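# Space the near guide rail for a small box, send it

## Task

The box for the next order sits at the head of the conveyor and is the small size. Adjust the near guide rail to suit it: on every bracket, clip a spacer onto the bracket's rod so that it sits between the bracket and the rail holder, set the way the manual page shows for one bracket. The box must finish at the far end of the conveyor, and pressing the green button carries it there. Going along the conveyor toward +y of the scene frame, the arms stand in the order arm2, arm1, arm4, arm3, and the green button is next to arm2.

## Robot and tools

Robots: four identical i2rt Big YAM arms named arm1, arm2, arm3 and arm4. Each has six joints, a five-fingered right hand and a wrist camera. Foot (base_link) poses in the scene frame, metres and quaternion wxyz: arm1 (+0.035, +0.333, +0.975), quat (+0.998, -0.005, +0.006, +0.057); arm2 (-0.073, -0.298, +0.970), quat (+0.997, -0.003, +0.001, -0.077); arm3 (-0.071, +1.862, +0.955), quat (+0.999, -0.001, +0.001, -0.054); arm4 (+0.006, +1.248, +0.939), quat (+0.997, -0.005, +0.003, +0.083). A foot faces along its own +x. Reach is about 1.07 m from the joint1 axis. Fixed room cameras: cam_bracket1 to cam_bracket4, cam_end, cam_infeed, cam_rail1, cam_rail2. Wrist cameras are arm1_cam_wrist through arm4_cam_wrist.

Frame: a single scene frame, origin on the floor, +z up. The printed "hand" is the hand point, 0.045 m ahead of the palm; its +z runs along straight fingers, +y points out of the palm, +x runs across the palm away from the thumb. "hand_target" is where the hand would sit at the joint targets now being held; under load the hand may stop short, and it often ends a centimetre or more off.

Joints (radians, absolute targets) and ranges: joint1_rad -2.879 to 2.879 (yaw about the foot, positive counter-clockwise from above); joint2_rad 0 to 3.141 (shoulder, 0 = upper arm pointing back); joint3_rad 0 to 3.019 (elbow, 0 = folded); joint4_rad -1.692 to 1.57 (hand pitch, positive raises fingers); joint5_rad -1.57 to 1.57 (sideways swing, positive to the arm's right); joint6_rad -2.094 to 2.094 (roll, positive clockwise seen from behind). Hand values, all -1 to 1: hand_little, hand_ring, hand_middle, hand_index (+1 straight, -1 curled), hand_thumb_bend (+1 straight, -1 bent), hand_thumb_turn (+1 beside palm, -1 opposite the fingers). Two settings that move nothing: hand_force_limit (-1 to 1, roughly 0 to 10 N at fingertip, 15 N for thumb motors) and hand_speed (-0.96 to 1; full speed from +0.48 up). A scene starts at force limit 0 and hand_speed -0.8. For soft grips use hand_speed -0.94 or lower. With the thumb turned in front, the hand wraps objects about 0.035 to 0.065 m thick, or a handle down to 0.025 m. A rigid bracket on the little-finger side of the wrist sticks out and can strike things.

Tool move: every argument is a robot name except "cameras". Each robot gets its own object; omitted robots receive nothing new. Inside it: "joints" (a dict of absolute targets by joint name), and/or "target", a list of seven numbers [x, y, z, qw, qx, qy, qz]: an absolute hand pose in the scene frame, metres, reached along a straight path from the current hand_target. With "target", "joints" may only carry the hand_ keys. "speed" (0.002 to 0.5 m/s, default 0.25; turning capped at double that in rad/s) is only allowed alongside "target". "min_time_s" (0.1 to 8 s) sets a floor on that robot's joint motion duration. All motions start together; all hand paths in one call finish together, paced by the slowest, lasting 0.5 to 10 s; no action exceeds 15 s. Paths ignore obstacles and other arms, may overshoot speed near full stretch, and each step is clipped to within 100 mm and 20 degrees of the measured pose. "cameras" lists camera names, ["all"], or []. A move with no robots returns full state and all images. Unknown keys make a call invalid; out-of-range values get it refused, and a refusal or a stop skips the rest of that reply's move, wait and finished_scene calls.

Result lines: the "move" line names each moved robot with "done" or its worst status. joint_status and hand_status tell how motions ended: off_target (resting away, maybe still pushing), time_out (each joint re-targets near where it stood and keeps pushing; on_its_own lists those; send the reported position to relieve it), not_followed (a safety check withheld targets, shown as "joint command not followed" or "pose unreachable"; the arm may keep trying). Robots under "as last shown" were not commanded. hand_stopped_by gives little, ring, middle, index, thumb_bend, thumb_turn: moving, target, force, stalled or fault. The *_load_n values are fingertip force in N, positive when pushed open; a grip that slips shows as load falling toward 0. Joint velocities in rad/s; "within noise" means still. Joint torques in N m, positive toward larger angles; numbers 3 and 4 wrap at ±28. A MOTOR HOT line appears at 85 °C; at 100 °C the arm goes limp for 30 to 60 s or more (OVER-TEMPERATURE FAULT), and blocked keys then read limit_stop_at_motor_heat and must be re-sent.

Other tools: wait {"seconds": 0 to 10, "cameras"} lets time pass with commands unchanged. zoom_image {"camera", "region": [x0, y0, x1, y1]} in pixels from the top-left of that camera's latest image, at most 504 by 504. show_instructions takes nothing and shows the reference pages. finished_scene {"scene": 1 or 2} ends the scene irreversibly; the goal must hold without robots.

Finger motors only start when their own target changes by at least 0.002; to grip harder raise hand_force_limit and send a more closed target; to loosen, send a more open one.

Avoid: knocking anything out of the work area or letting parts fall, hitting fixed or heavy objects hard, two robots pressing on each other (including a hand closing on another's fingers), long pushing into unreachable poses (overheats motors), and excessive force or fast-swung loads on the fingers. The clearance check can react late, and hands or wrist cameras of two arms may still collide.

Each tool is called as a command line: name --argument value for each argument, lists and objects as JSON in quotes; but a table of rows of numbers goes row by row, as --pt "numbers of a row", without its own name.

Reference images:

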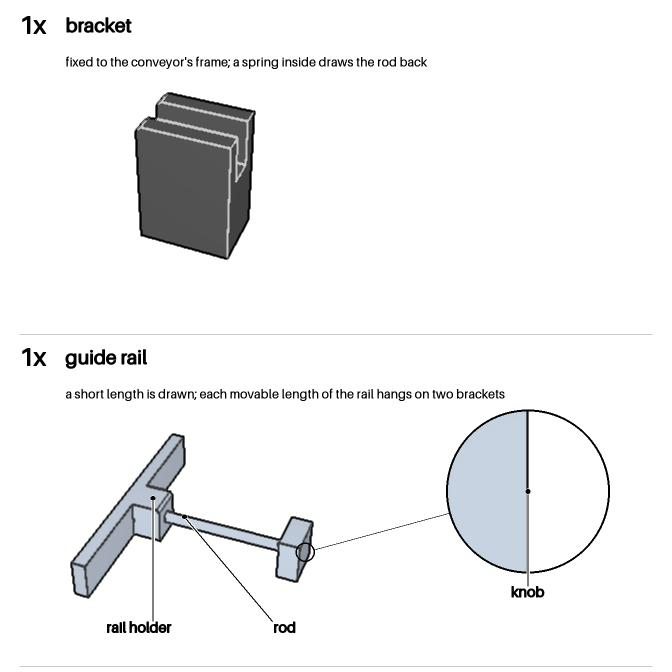

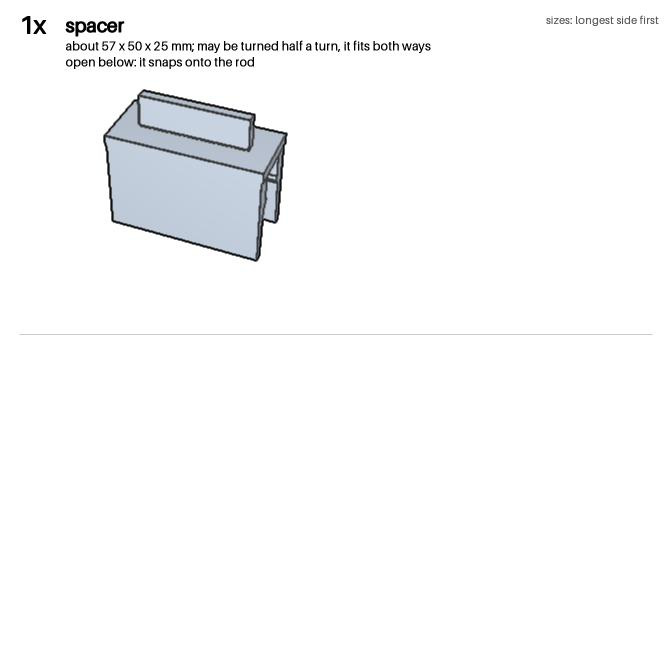

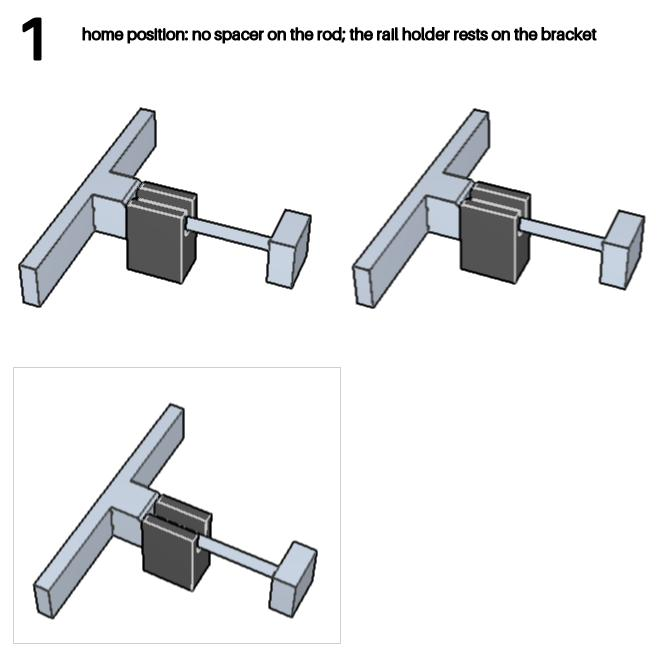

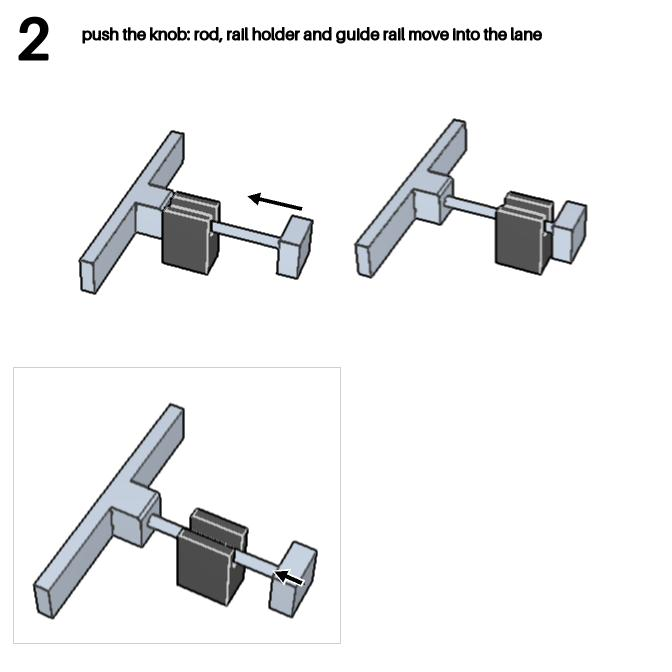

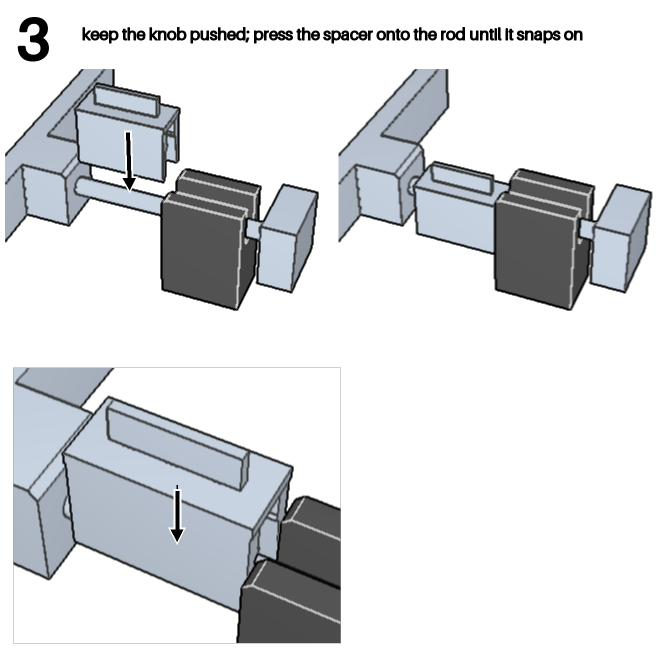

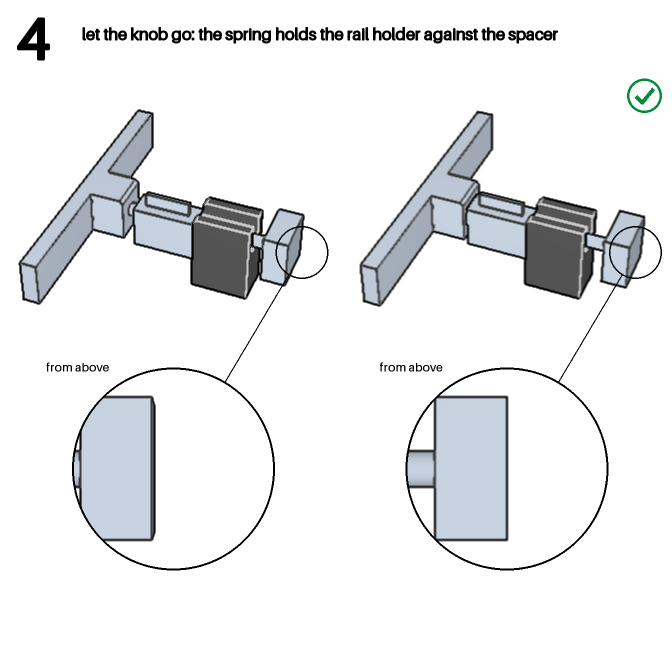

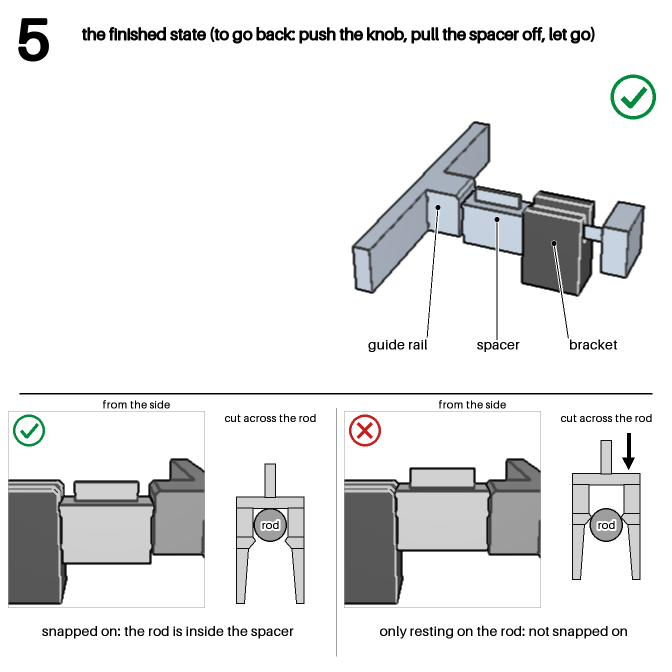

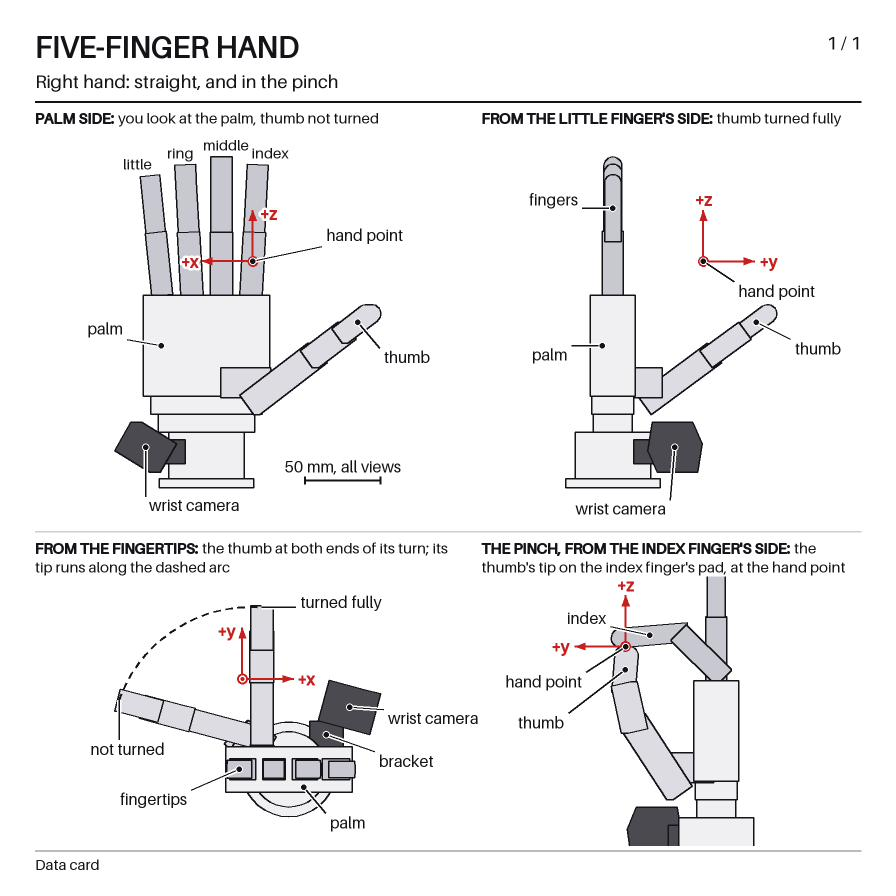

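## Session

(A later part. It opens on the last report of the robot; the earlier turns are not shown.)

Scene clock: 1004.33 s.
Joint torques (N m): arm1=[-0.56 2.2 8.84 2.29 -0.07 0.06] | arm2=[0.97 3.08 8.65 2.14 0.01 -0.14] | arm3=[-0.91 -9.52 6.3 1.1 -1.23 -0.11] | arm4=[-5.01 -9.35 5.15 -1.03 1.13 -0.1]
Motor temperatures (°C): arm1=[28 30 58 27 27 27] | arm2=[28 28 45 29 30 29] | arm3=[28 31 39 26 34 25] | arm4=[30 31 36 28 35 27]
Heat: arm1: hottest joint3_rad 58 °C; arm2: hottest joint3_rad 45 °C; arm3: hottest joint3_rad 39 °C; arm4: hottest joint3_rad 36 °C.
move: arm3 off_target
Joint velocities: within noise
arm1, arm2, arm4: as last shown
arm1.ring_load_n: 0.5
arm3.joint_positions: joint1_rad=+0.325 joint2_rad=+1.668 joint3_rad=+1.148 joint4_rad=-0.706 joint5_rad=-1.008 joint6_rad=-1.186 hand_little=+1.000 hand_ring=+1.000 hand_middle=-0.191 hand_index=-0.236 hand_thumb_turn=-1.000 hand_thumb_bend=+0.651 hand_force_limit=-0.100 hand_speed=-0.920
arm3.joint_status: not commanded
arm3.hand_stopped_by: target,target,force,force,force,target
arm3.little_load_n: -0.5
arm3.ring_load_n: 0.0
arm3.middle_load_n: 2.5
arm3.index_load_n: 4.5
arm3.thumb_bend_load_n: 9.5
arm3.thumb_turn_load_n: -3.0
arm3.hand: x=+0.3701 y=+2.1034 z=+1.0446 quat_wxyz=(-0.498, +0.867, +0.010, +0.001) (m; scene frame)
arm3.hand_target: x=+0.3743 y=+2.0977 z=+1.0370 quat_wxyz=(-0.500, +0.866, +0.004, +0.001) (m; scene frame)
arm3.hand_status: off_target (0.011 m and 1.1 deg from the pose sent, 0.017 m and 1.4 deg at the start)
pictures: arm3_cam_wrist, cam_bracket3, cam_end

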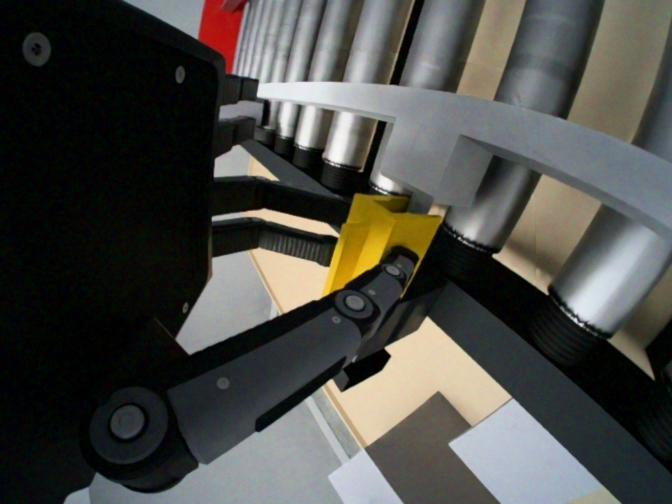

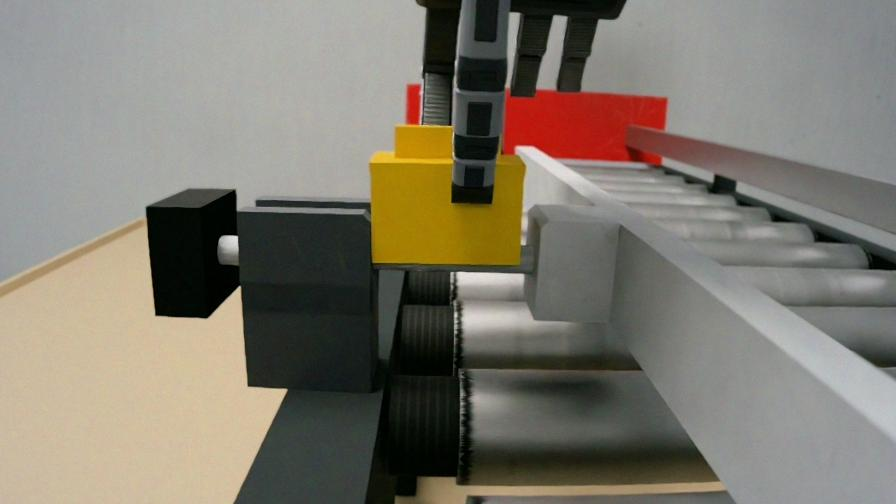

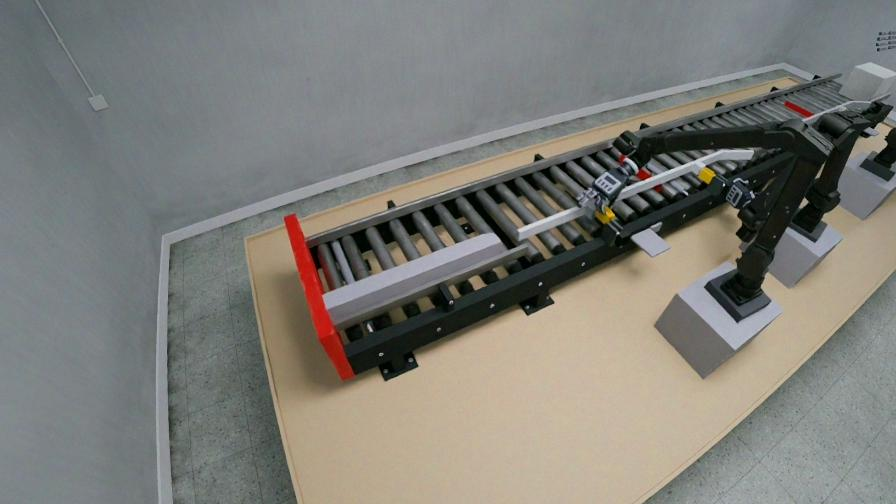

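move --arm3 '{"target": [0.379, 2.0965, 1.035, 0.5, -0.866, 0.0, 0.0], "speed": 0.04}' --cameras '["arm3_cam_wrist", "cam_bracket3", "cam_end"]'

zoom_image --camera "cam_bracket3" --region '[340, 50, 640, 350]'

zoom_image --camera "arm3_cam_wrist" --region '[320, 170, 480, 330]'

Scene clock: 1012.63 s.
Joint torques (N m): arm1=[-0.56 2.08 8.85 2.3 -0.05 0.1] | arm2=[0.97 3.02 8.65 2.13 0.01 -0.15] | arm3=[-1.14 -9.11 7.05 1.09 -1.03 -0.07] | arm4=[-5.07 -9.35 5.16 -1.03 1.12 -0.1]
Motor temperatures (°C): arm1=[28 30 58 27 27 27] | arm2=[28 28 46 29 30 29] | arm3=[28 31 39 26 34 25] | arm4=[30 31 36 28 35 27]
Heat: arm1: hottest joint3_rad 58 °C; arm2: hottest joint3_rad 46 °C; arm3: hottest joint3_rad 39 °C; arm4: hottest joint3_rad 36 °C.
move: arm3 off_target
Joint velocities: within noise
arm1, arm2, arm4: as last shown
arm1.ring_load_n: 0.0
arm3.joint_positions: joint1_rad=+0.323 joint2_rad=+1.674 joint3_rad=+1.149 joint4_rad=-0.706 joint5_rad=-1.012 joint6_rad=-1.186 hand_little=+1.000 hand_ring=+1.000 hand_middle=-0.191 hand_index=-0.236 hand_thumb_turn=-1.000 hand_thumb_bend=+0.651 hand_force_limit=-0.100 hand_speed=-0.920
arm3.joint_status: not commanded
arm3.hand_stopped_by: target,target,force,force,force,target
arm3.little_load_n: 0.0
arm3.ring_load_n: 0.0
arm3.middle_load_n: 3.5
arm3.index_load_n: 3.0
arm3.thumb_bend_load_n: 9.5
arm3.thumb_turn_load_n: -3.0
arm3.hand: x=+0.3705 y=+2.1034 z=+1.0429 quat_wxyz=(-0.499, +0.866, +0.008, -0.002) (m; scene frame)
arm3.hand_target: x=+0.3792 y=+2.0965 z=+1.0355 quat_wxyz=(-0.500, +0.866, +0.000, +0.001) (m; scene frame)
arm3.hand_status: off_target (0.013 m and 1.0 deg from the pose sent, 0.015 m and 1.1 deg at the start)
pictures: arm3_cam_wrist, cam_bracket3, cam_end

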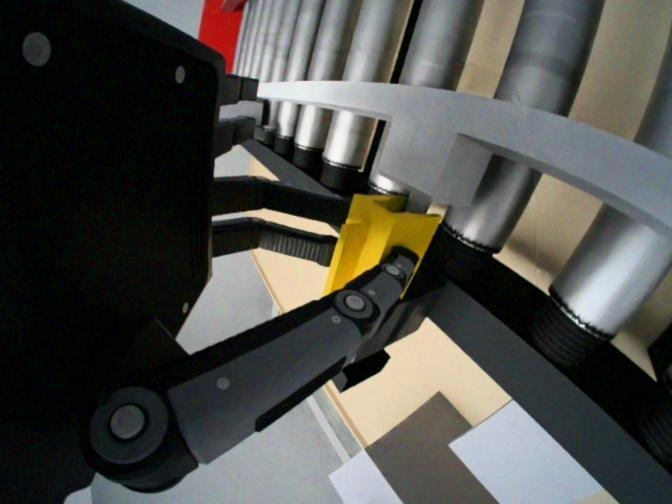

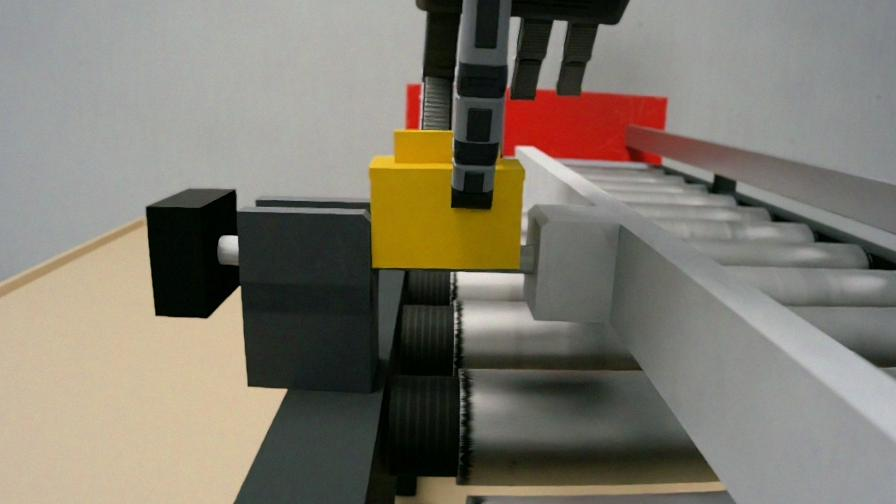

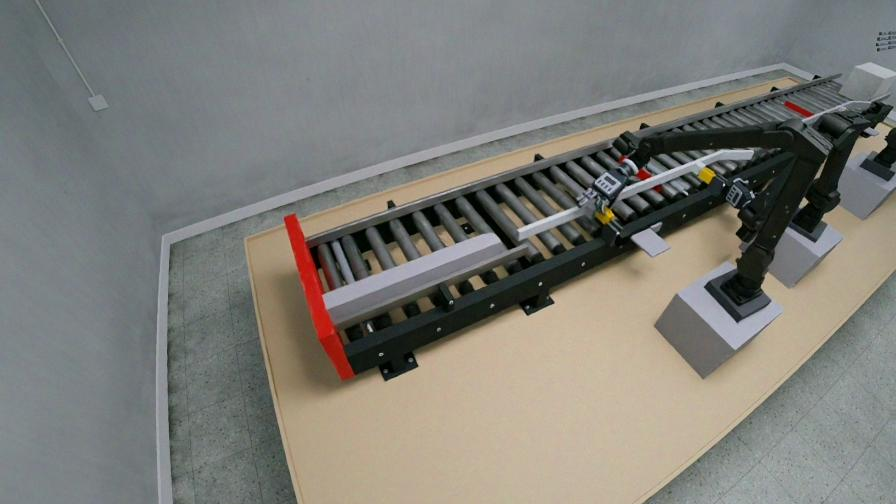

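Scaled by 1.680.

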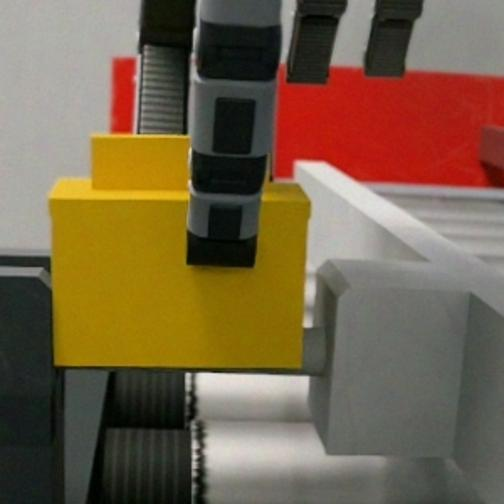

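Scaled by 3.150 from the camera's 672x504 image, which has a finer 960x720 frame.

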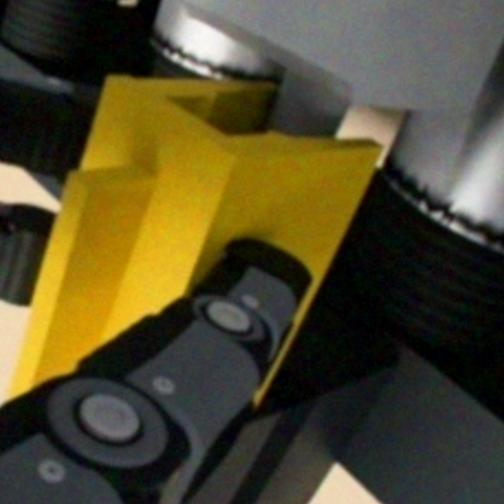

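move --arm3 '{"target": [0.384, 2.0965, 1.036, 0.5, -0.866, 0.0, 0.0], "speed": 0.04}' --cameras '["arm3_cam_wrist", "cam_bracket3", "cam_end"]'

zoom_image --camera "cam_bracket3" --region '[340, 50, 640, 350]'

Scene clock: 1032.23 s.
Joint torques (N m): arm1=[-0.32 1.67 8.87 2.36 -0.04 0.11] | arm2=[0.91 3.02 8.65 2.11 0.01 -0.15] | arm3=[-1.26 -9 8.18 0.69 -0.92 -0.07] | arm4=[-5.13 -9.41 5.16 -1.03 1.12 -0.1]
Motor temperatures (°C): arm1=[28 30 58 27 27 27] | arm2=[28 28 46 29 30 29] | arm3=[28 31 39 26 34 25] | arm4=[30 31 36 28 35 27]
Heat: arm1: hottest joint3_rad 58 °C; arm2: hottest joint3_rad 46 °C; arm3: hottest joint3_rad 39 °C; arm4: hottest joint3_rad 36 °C.
move: arm3 off_target
Joint velocities: within noise
arm1, arm2, arm4: as last shown
arm3.joint_positions: joint1_rad=+0.323 joint2_rad=+1.682 joint3_rad=+1.149 joint4_rad=-0.706 joint5_rad=-1.015 joint6_rad=-1.189 hand_little=+1.000 hand_ring=+1.000 hand_middle=-0.191 hand_index=-0.236 hand_thumb_turn=-1.000 hand_thumb_bend=+0.651 hand_force_limit=-0.100 hand_speed=-0.920
arm3.joint_status: not commanded
arm3.hand_stopped_by: target,target,force,force,force,target
arm3.little_load_n: 0.0
arm3.ring_load_n: 0.0
arm3.middle_load_n: 3.5
arm3.index_load_n: 2.5
arm3.thumb_bend_load_n: 9.0
arm3.thumb_turn_load_n: -3.5
arm3.hand: x=+0.3702 y=+2.1036 z=+1.0397 quat_wxyz=(-0.500, +0.866, +0.008, -0.005) (m; scene frame)
arm3.hand_target: x=+0.3833 y=+2.0967 z=+1.0357 quat_wxyz=(-0.500, +0.866, +0.000, +0.000) (m; scene frame)
arm3.hand_status: off_target (0.016 m and 1.0 deg from the pose sent, 0.017 m and 1.0 deg at the start)
arm4.ring_load_n: -0.5
pictures: arm3_cam_wrist, cam_bracket3, cam_end

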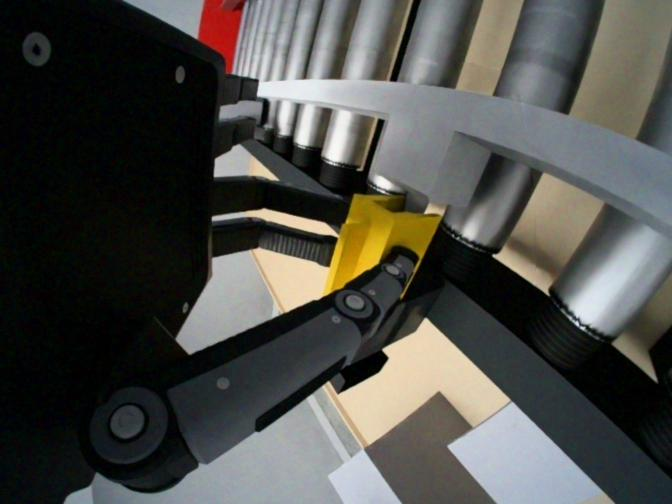

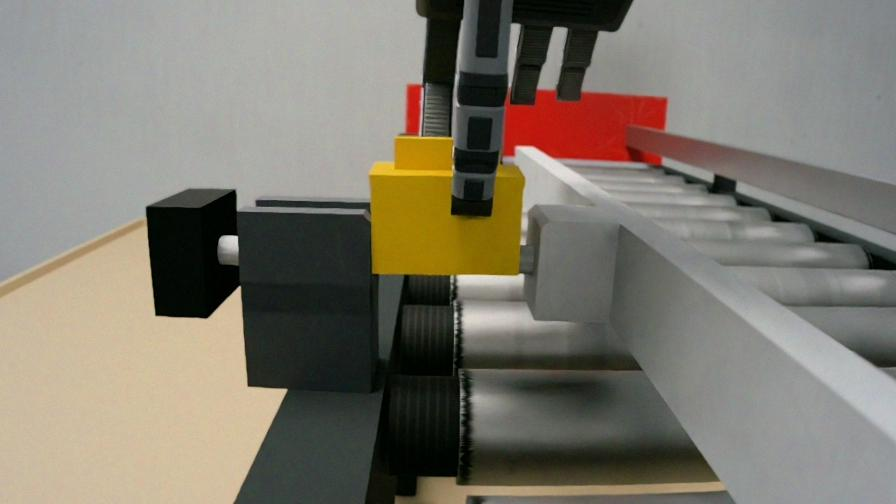

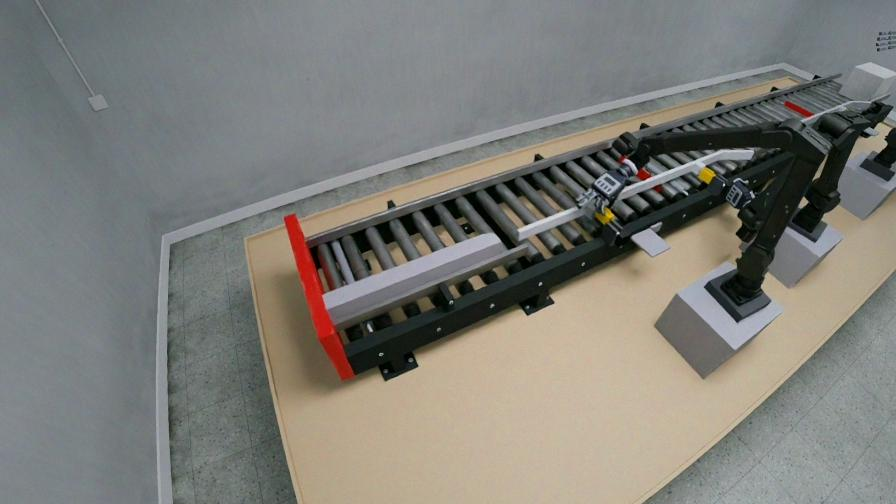

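Scaled by 1.680.

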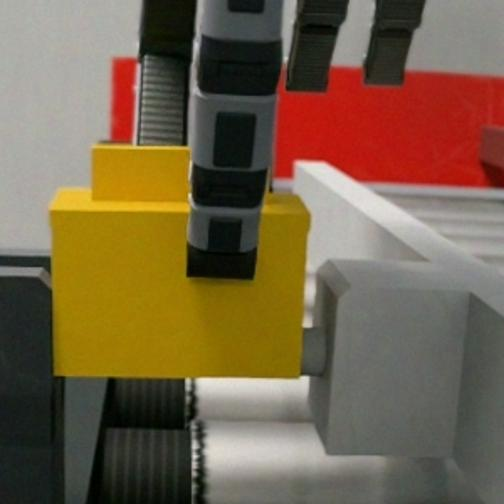

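move --arm3 '{"target": [0.384, 2.0965, 1.043, 0.5, -0.866, 0.0, 0.0], "speed": 0.04}' --cameras '["arm3_cam_wrist", "cam_bracket3", "cam_end"]'

zoom_image --camera "cam_bracket3" --region '[340, 50, 640, 350]'

Scene clock: 1037.37 s.
Joint torques (N m): arm1=[0.09 2.2 8.76 2.37 -0.08 0.08] | arm2=[0.91 3.08 8.65 2.13 0.02 -0.14] | arm3=[-1.32 -9.76 8.81 0.01 -0.93 -0.06] | arm4=[-5.07 -9.35 5.14 -1.01 1.12 -0.1]
Motor temperatures (°C): arm1=[28 30 58 27 27 27] | arm2=[28 28 46 29 30 29] | arm3=[28 31 39 26 33 25] | arm4=[30 31 36 28 35 27]
Heat: arm1: hottest joint3_rad 58 °C; arm2: hottest joint3_rad 46 °C; arm3: hottest joint3_rad 39 °C; arm4: hottest joint3_rad 36 °C.
move: arm3 off_target
Joint velocities: within noise
arm1.joint_positions: joint1_rad=+0.136 joint2_rad=+0.617 joint3_rad=+1.332 joint4_rad=-1.203 joint5_rad=-0.121 joint6_rad=-1.300 hand_little=+1.000 hand_ring=+1.000 hand_middle=+1.000 hand_index=+1.000 hand_thumb_turn=+1.000 hand_thumb_bend=+1.000 hand_force_limit=+0.000 hand_speed=-0.800
arm1.joint_status: not commanded
arm1.hand_stopped_by: target,target,target,target,target,target
arm1.little_load_n: 0.0
arm1.ring_load_n: 0.0
arm1.middle_load_n: 0.0
arm1.index_load_n: 0.0
arm1.thumb_bend_load_n: 0.0
arm1.thumb_turn_load_n: 0.0
arm1.hand: x=+0.2992 y=+0.3763 z=+1.4587 quat_wxyz=(-0.178, +0.860, +0.023, +0.478) (m; scene frame)
arm1.hand_target: x=+0.2980 y=+0.3761 z=+1.4709 quat_wxyz=(-0.180, +0.853, +0.024, +0.489) (m; scene frame)
arm1.hand_status: not commanded
arm2.joint_positions: joint1_rad=-0.027 joint2_rad=+0.640 joint3_rad=+1.404 joint4_rad=-1.216 joint5_rad=-0.086 joint6_rad=-1.008 hand_little=+1.000 hand_ring=+1.000 hand_middle=+1.000 hand_index=+1.000 hand_thumb_turn=+1.000 hand_thumb_bend=+1.000 hand_force_limit=+0.000 hand_speed=-0.800
arm2.joint_status: not commanded
arm2.hand_stopped_by: target,target,target,target,target,target
arm2.little_load_n: 0.0
arm2.ring_load_n: 0.0
arm2.middle_load_n: 0.0
arm2.index_load_n: 0.0
arm2.thumb_bend_load_n: 0.0
arm2.thumb_turn_load_n: 0.0
arm2.hand: x=+0.1735 y=-0.3588 z=+1.4749 quat_wxyz=(-0.134, +0.798, -0.285, +0.513) (m; scene frame)
arm2.hand_target: x=+0.1724 y=-0.3585 z=+1.4879 quat_wxyz=(-0.136, +0.791, -0.282, +0.525) (m; scene frame)
arm2.hand_status: not commanded
arm3.joint_positions: joint1_rad=+0.323 joint2_rad=+1.682 joint3_rad=+1.149 joint4_rad=-0.706 joint5_rad=-1.015 joint6_rad=-1.189 hand_little=+1.000 hand_ring=+1.000 hand_middle=-0.191 hand_index=-0.236 hand_thumb_turn=-1.000 hand_thumb_bend=+0.651 hand_force_limit=-0.100 hand_speed=-0.920
arm3.joint_status: not commanded
arm3.hand_stopped_by: target,target,force,force,force,target
arm3.little_load_n: 0.0
arm3.ring_load_n: 0.0
arm3.middle_load_n: 3.5
arm3.index_load_n: 3.0
arm3.thumb_bend_load_n: 9.0
arm3.thumb_turn_load_n: -3.0
arm3.hand: x=+0.3702 y=+2.1036 z=+1.0397 quat_wxyz=(-0.500, +0.866, +0.008, -0.005) (m; scene frame)
arm3.hand_target: x=+0.3836 y=+2.0965 z=+1.0428 quat_wxyz=(-0.500, +0.866, +0.000, +0.000) (m; scene frame)
arm3.hand_status: off_target (0.016 m and 1.0 deg from the pose sent, 0.016 m and 1.0 deg at the start)
arm4.joint_positions: joint1_rad=+1.153 joint2_rad=+1.973 joint3_rad=+0.802 joint4_rad=-1.670 joint5_rad=+1.539 joint6_rad=+1.263 hand_little=-1.000 hand_ring=-1.000 hand_middle=-1.000 hand_index=-1.000 hand_thumb_turn=-1.000 hand_thumb_bend=+1.000 hand_force_limit=+0.000 hand_speed=+0.000
arm4.joint_status: not commanded
arm4.hand_stopped_by: target,target,target,target,target,target
arm4.little_load_n: 0.0
arm4.ring_load_n: 0.0
arm4.middle_load_n: -2.0
arm4.index_load_n: -0.5
arm4.thumb_bend_load_n: 0.0
arm4.thumb_turn_load_n: 0.0
arm4.hand: x=+0.2534 y=+1.4374 z=+0.9824 quat_wxyz=(+0.106, +0.705, -0.093, +0.695) (m; scene frame)
arm4.hand_target: x=+0.2763 y=+1.4295 z=+0.9805 quat_wxyz=(+0.123, +0.698, -0.124, +0.695) (m; scene frame)
arm4.hand_status: not commanded
pictures: arm3_cam_wrist, cam_bracket3, cam_end

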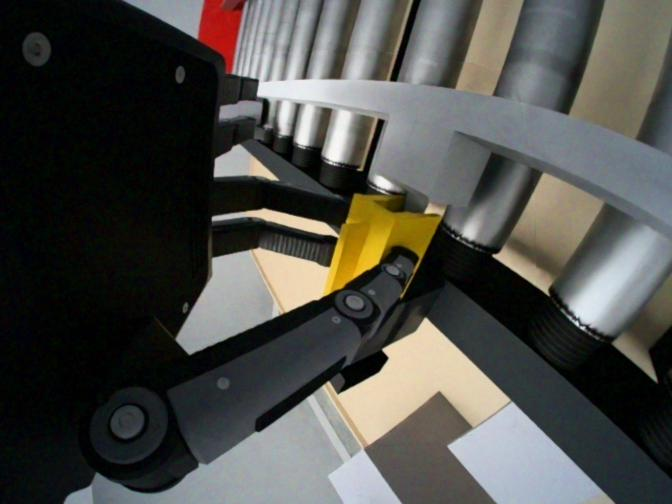

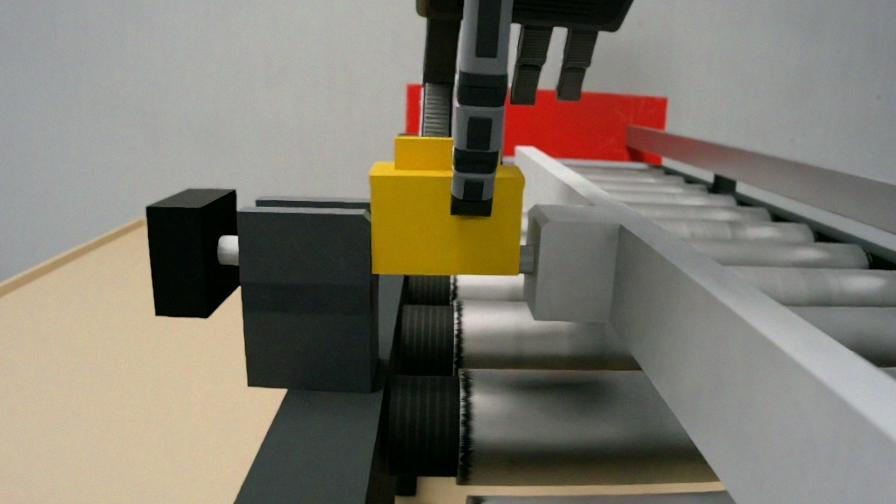

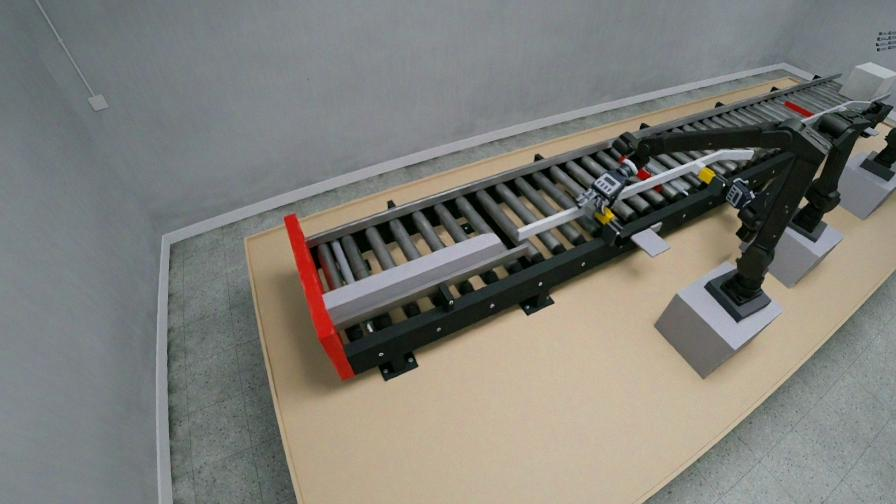

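Scaled by 1.680.

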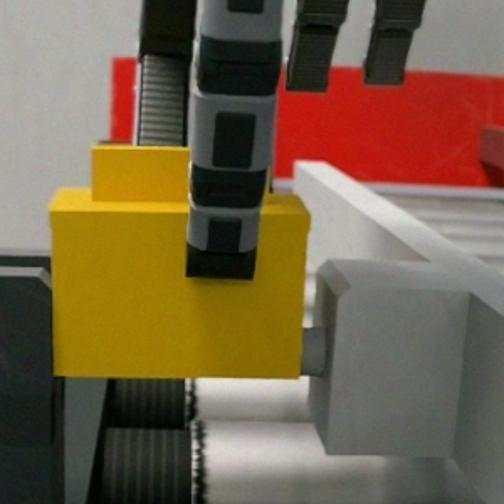

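move --arm3 '{"target": [0.386, 2.0965, 1.045, 0.5, -0.866, 0.0, 0.0], "speed": 0.04}' --cameras '["cam_bracket3"]'

zoom_image --camera "cam_bracket3" --region '[340, 50, 640, 350]'

Scene clock: 1041.10 s.
Joint torques (N m): arm1=[-0.62 2.37 8.77 2.17 -0.1 0.11] | arm2=[0.97 3.08 8.65 2.13 0.01 -0.15] | arm3=[-1.32 -9.64 9.21 -0.03 -0.95 -0.07] | arm4=[-5.07 -9.35 5.19 -1.03 1.11 -0.1]
Motor temperatures (°C): arm1=[28 30 58 27 27 27] | arm2=[28 28 46 29 30 29] | arm3=[28 31 39 26 33 25] | arm4=[30 31 36 28 35 27]
Heat: arm1: hottest joint3_rad 58 °C; arm2: hottest joint3_rad 46 °C; arm3: hottest joint3_rad 39 °C; arm4: hottest joint3_rad 36 °C.
move: arm3 off_target
Joint velocities: within noise
arm1, arm2, arm4: as last shown
arm1.ring_load_n: -0.5
arm1.middle_load_n: 0.5
arm3.joint_positions: joint1_rad=+0.322 joint2_rad=+1.682 joint3_rad=+1.152 joint4_rad=-0.714 joint5_rad=-1.015 joint6_rad=-1.189 hand_little=+1.000 hand_ring=+1.000 hand_middle=-0.191 hand_index=-0.236 hand_thumb_turn=-1.000 hand_thumb_bend=+0.651 hand_force_limit=-0.100 hand_speed=-0.920
arm3.joint_status: not commanded
arm3.hand_stopped_by: target,target,force,force,force,target
arm3.little_load_n: 0.0
arm3.ring_load_n: 0.0
arm3.middle_load_n: 3.5
arm3.index_load_n: 2.5
arm3.thumb_bend_load_n: 9.0
arm3.thumb_turn_load_n: -1.5
arm3.hand: x=+0.3701 y=+2.1029 z=+1.0407 quat_wxyz=(-0.500, +0.866, +0.006, -0.006) (m; scene frame)
arm3.hand_target: x=+0.3854 y=+2.0960 z=+1.0446 quat_wxyz=(-0.500, +0.866, -0.001, +0.000) (m; scene frame)
arm3.hand_status: off_target (0.018 m and 1.0 deg from the pose sent, 0.018 m and 1.0 deg at the start)
pictures: cam_bracket3

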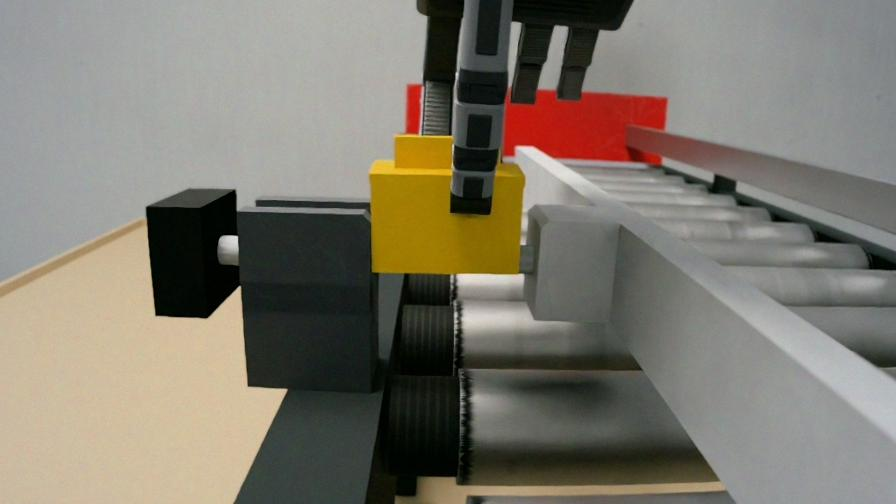

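Scaled by 1.680.

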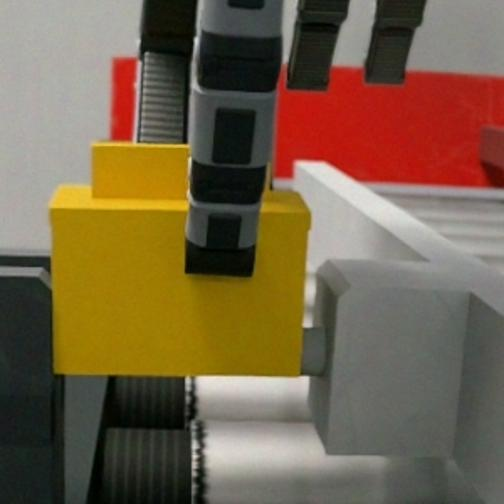

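move --arm3 '{"target": [0.388, 2.0955, 1.044, 0.5, -0.866, 0.0, 0.0], "speed": 0.04}' --cameras '["cam_bracket3"]'

zoom_image --camera "cam_bracket3" --region '[340, 50, 640, 350]'

Scene clock: 1047.80 s.
Joint torques (N m): arm1=[-0.15 1.9 8.77 2.39 -0.07 0.13] | arm2=[0.97 3.02 8.65 2.11 0.01 -0.14] | arm3=[-1.49 -9.41 9.32 0.09 -0.98 -0.12] | arm4=[-5.07 -9.35 5.15 -1.03 1.12 -0.09]
Motor temperatures (°C): arm1=[28 30 58 27 27 27] | arm2=[28 28 46 29 30 29] | arm3=[28 31 40 26 33 25] | arm4=[30 31 36 28 35 27]
Heat: arm1: hottest joint3_rad 58 °C; arm2: hottest joint3_rad 46 °C; arm3: hottest joint3_rad 40 °C; arm4: hottest joint3_rad 36 °C.
move: arm3 off_target
Joint velocities: within noise
arm1, arm2, arm4: as last shown
arm1.ring_load_n: 0.0
arm1.middle_load_n: 0.0
arm3.joint_positions: joint1_rad=+0.322 joint2_rad=+1.684 joint3_rad=+1.157 joint4_rad=-0.720 joint5_rad=-1.015 joint6_rad=-1.189 hand_little=+1.000 hand_ring=+1.000 hand_middle=-0.191 hand_index=-0.236 hand_thumb_turn=-1.000 hand_thumb_bend=+0.651 hand_force_limit=-0.100 hand_speed=-0.920
arm3.joint_status: not commanded
arm3.hand_stopped_by: target,target,force,force,force,target
arm3.little_load_n: 0.0
arm3.ring_load_n: 0.0
arm3.middle_load_n: 4.0
arm3.index_load_n: 2.5
arm3.thumb_bend_load_n: 8.5
arm3.thumb_turn_load_n: -1.5
arm3.hand: x=+0.3706 y=+2.1030 z=+1.0414 quat_wxyz=(-0.499, +0.866, +0.005, -0.007) (m; scene frame)
arm3.hand_target: x=+0.3876 y=+2.0955 z=+1.0446 quat_wxyz=(-0.500, +0.866, +0.000, +0.001) (m; scene frame)
arm3.hand_status: off_target (0.019 m and 1.1 deg from the pose sent, 0.020 m and 1.0 deg at the start)
pictures: cam_bracket3

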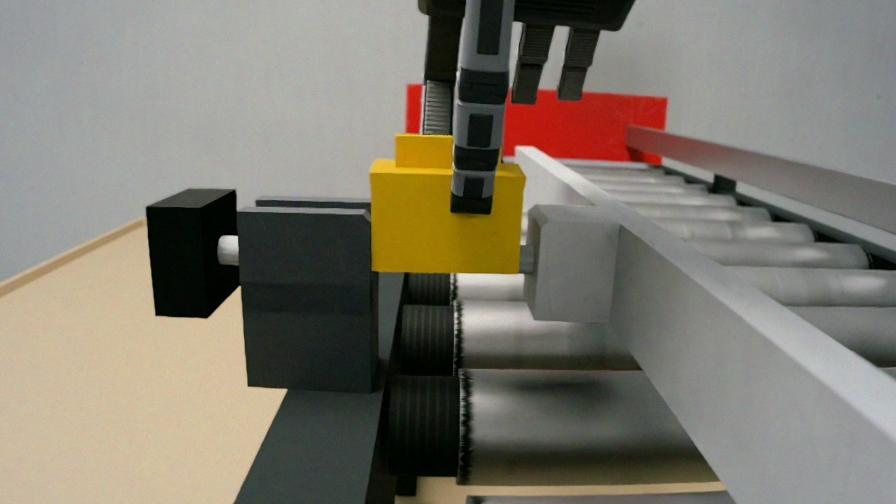

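Scaled by 1.680.

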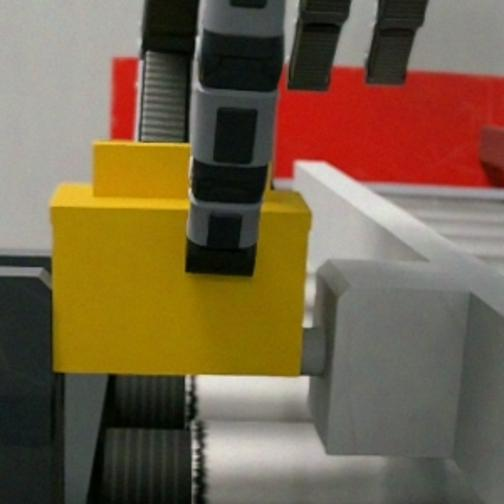

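move --arm3 '{"target": [0.383, 2.0955, 1.066, 0.5, -0.866, 0.0, 0.0], "speed": 0.04}' --cameras '["cam_bracket3", "arm3_cam_wrist"]'

zoom_image --camera "cam_bracket3" --region '[340, 50, 640, 350]'

zoom_image --camera "arm3_cam_wrist" --region '[320, 170, 480, 330]'

Scene clock: 1059.17 s.
Joint torques (N m): arm1=[-0.03 1.44 8.75 2.17 -0.1 0.08] | arm2=[0.91 3.02 8.66 2.1 0.01 -0.14] | arm3=[-1.03 -11.46 9.21 0.01 -0.95 -0.06] | arm4=[-4.95 -9.35 5.14 -1.02 1.12 -0.11]
Motor temperatures (°C): arm1=[28 30 58 27 27 27] | arm2=[28 28 46 29 30 29] | arm3=[28 31 42 26 33 25] | arm4=[30 31 36 28 35 27]
Heat: arm1: hottest joint3_rad 58 °C; arm2: hottest joint3_rad 46 °C; arm3: hottest joint3_rad 42 °C; arm4: hottest joint3_rad 36 °C.
move: arm3 off_target
Joint velocities: within noise
arm1, arm2, arm4: as last shown
arm3.joint_positions: joint1_rad=+0.319 joint2_rad=+1.676 joint3_rad=+1.172 joint4_rad=-0.767 joint5_rad=-1.015 joint6_rad=-1.192 hand_little=+1.000 hand_ring=+1.000 hand_middle=-0.191 hand_index=-0.237 hand_thumb_turn=-1.000 hand_thumb_bend=+0.651 hand_force_limit=-0.100 hand_speed=-0.920
arm3.joint_status: not commanded
arm3.hand_stopped_by: target,target,force,force,force,target
arm3.little_load_n: 0.0
arm3.ring_load_n: 0.0
arm3.middle_load_n: 5.0
arm3.index_load_n: 0.0
arm3.thumb_bend_load_n: 6.5
arm3.thumb_turn_load_n: 0.5
arm3.hand: x=+0.3677 y=+2.1008 z=+1.0494 quat_wxyz=(-0.497, +0.868, -0.001, -0.016) (m; scene frame)
arm3.hand_target: x=+0.3827 y=+2.0958 z=+1.0657 quat_wxyz=(-0.500, +0.866, +0.000, +0.000) (m; scene frame)
arm3.hand_status: off_target (0.023 m and 1.9 deg from the pose sent, 0.029 m and 1.1 deg at the start)
arm4.little_load_n: 0.5
pictures: arm3_cam_wrist, cam_bracket3

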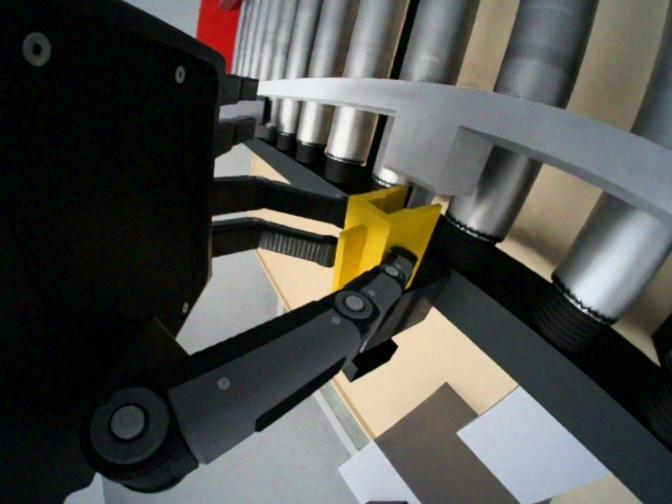

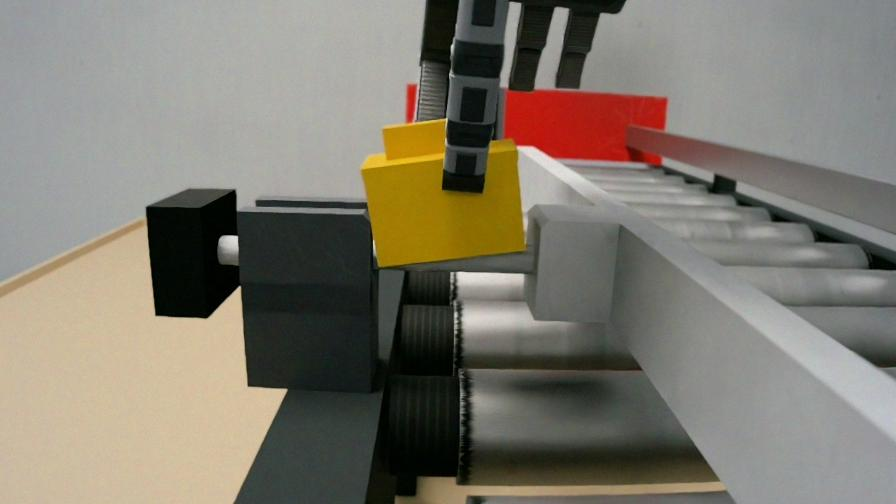

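Scaled by 1.680.

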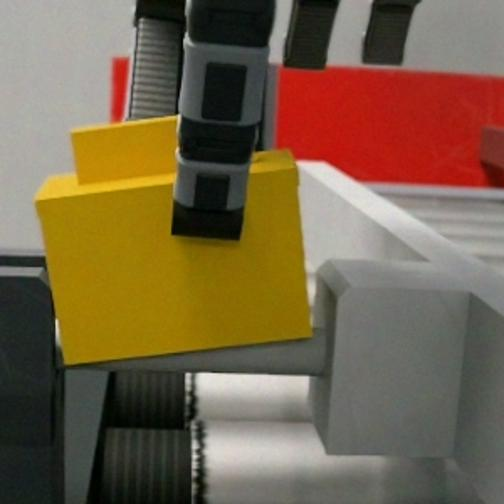

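Scaled by 3.150 from the camera's 672x504 image, which has a finer 960x720 frame.

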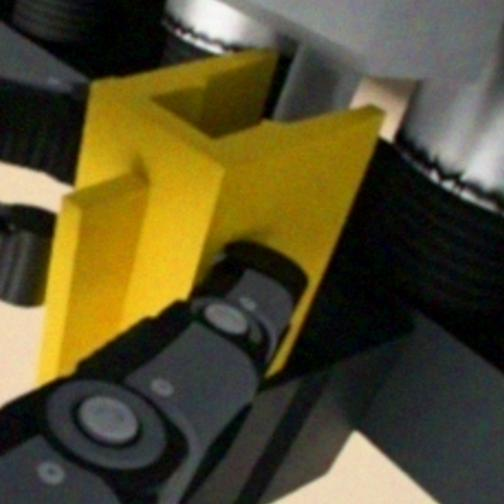

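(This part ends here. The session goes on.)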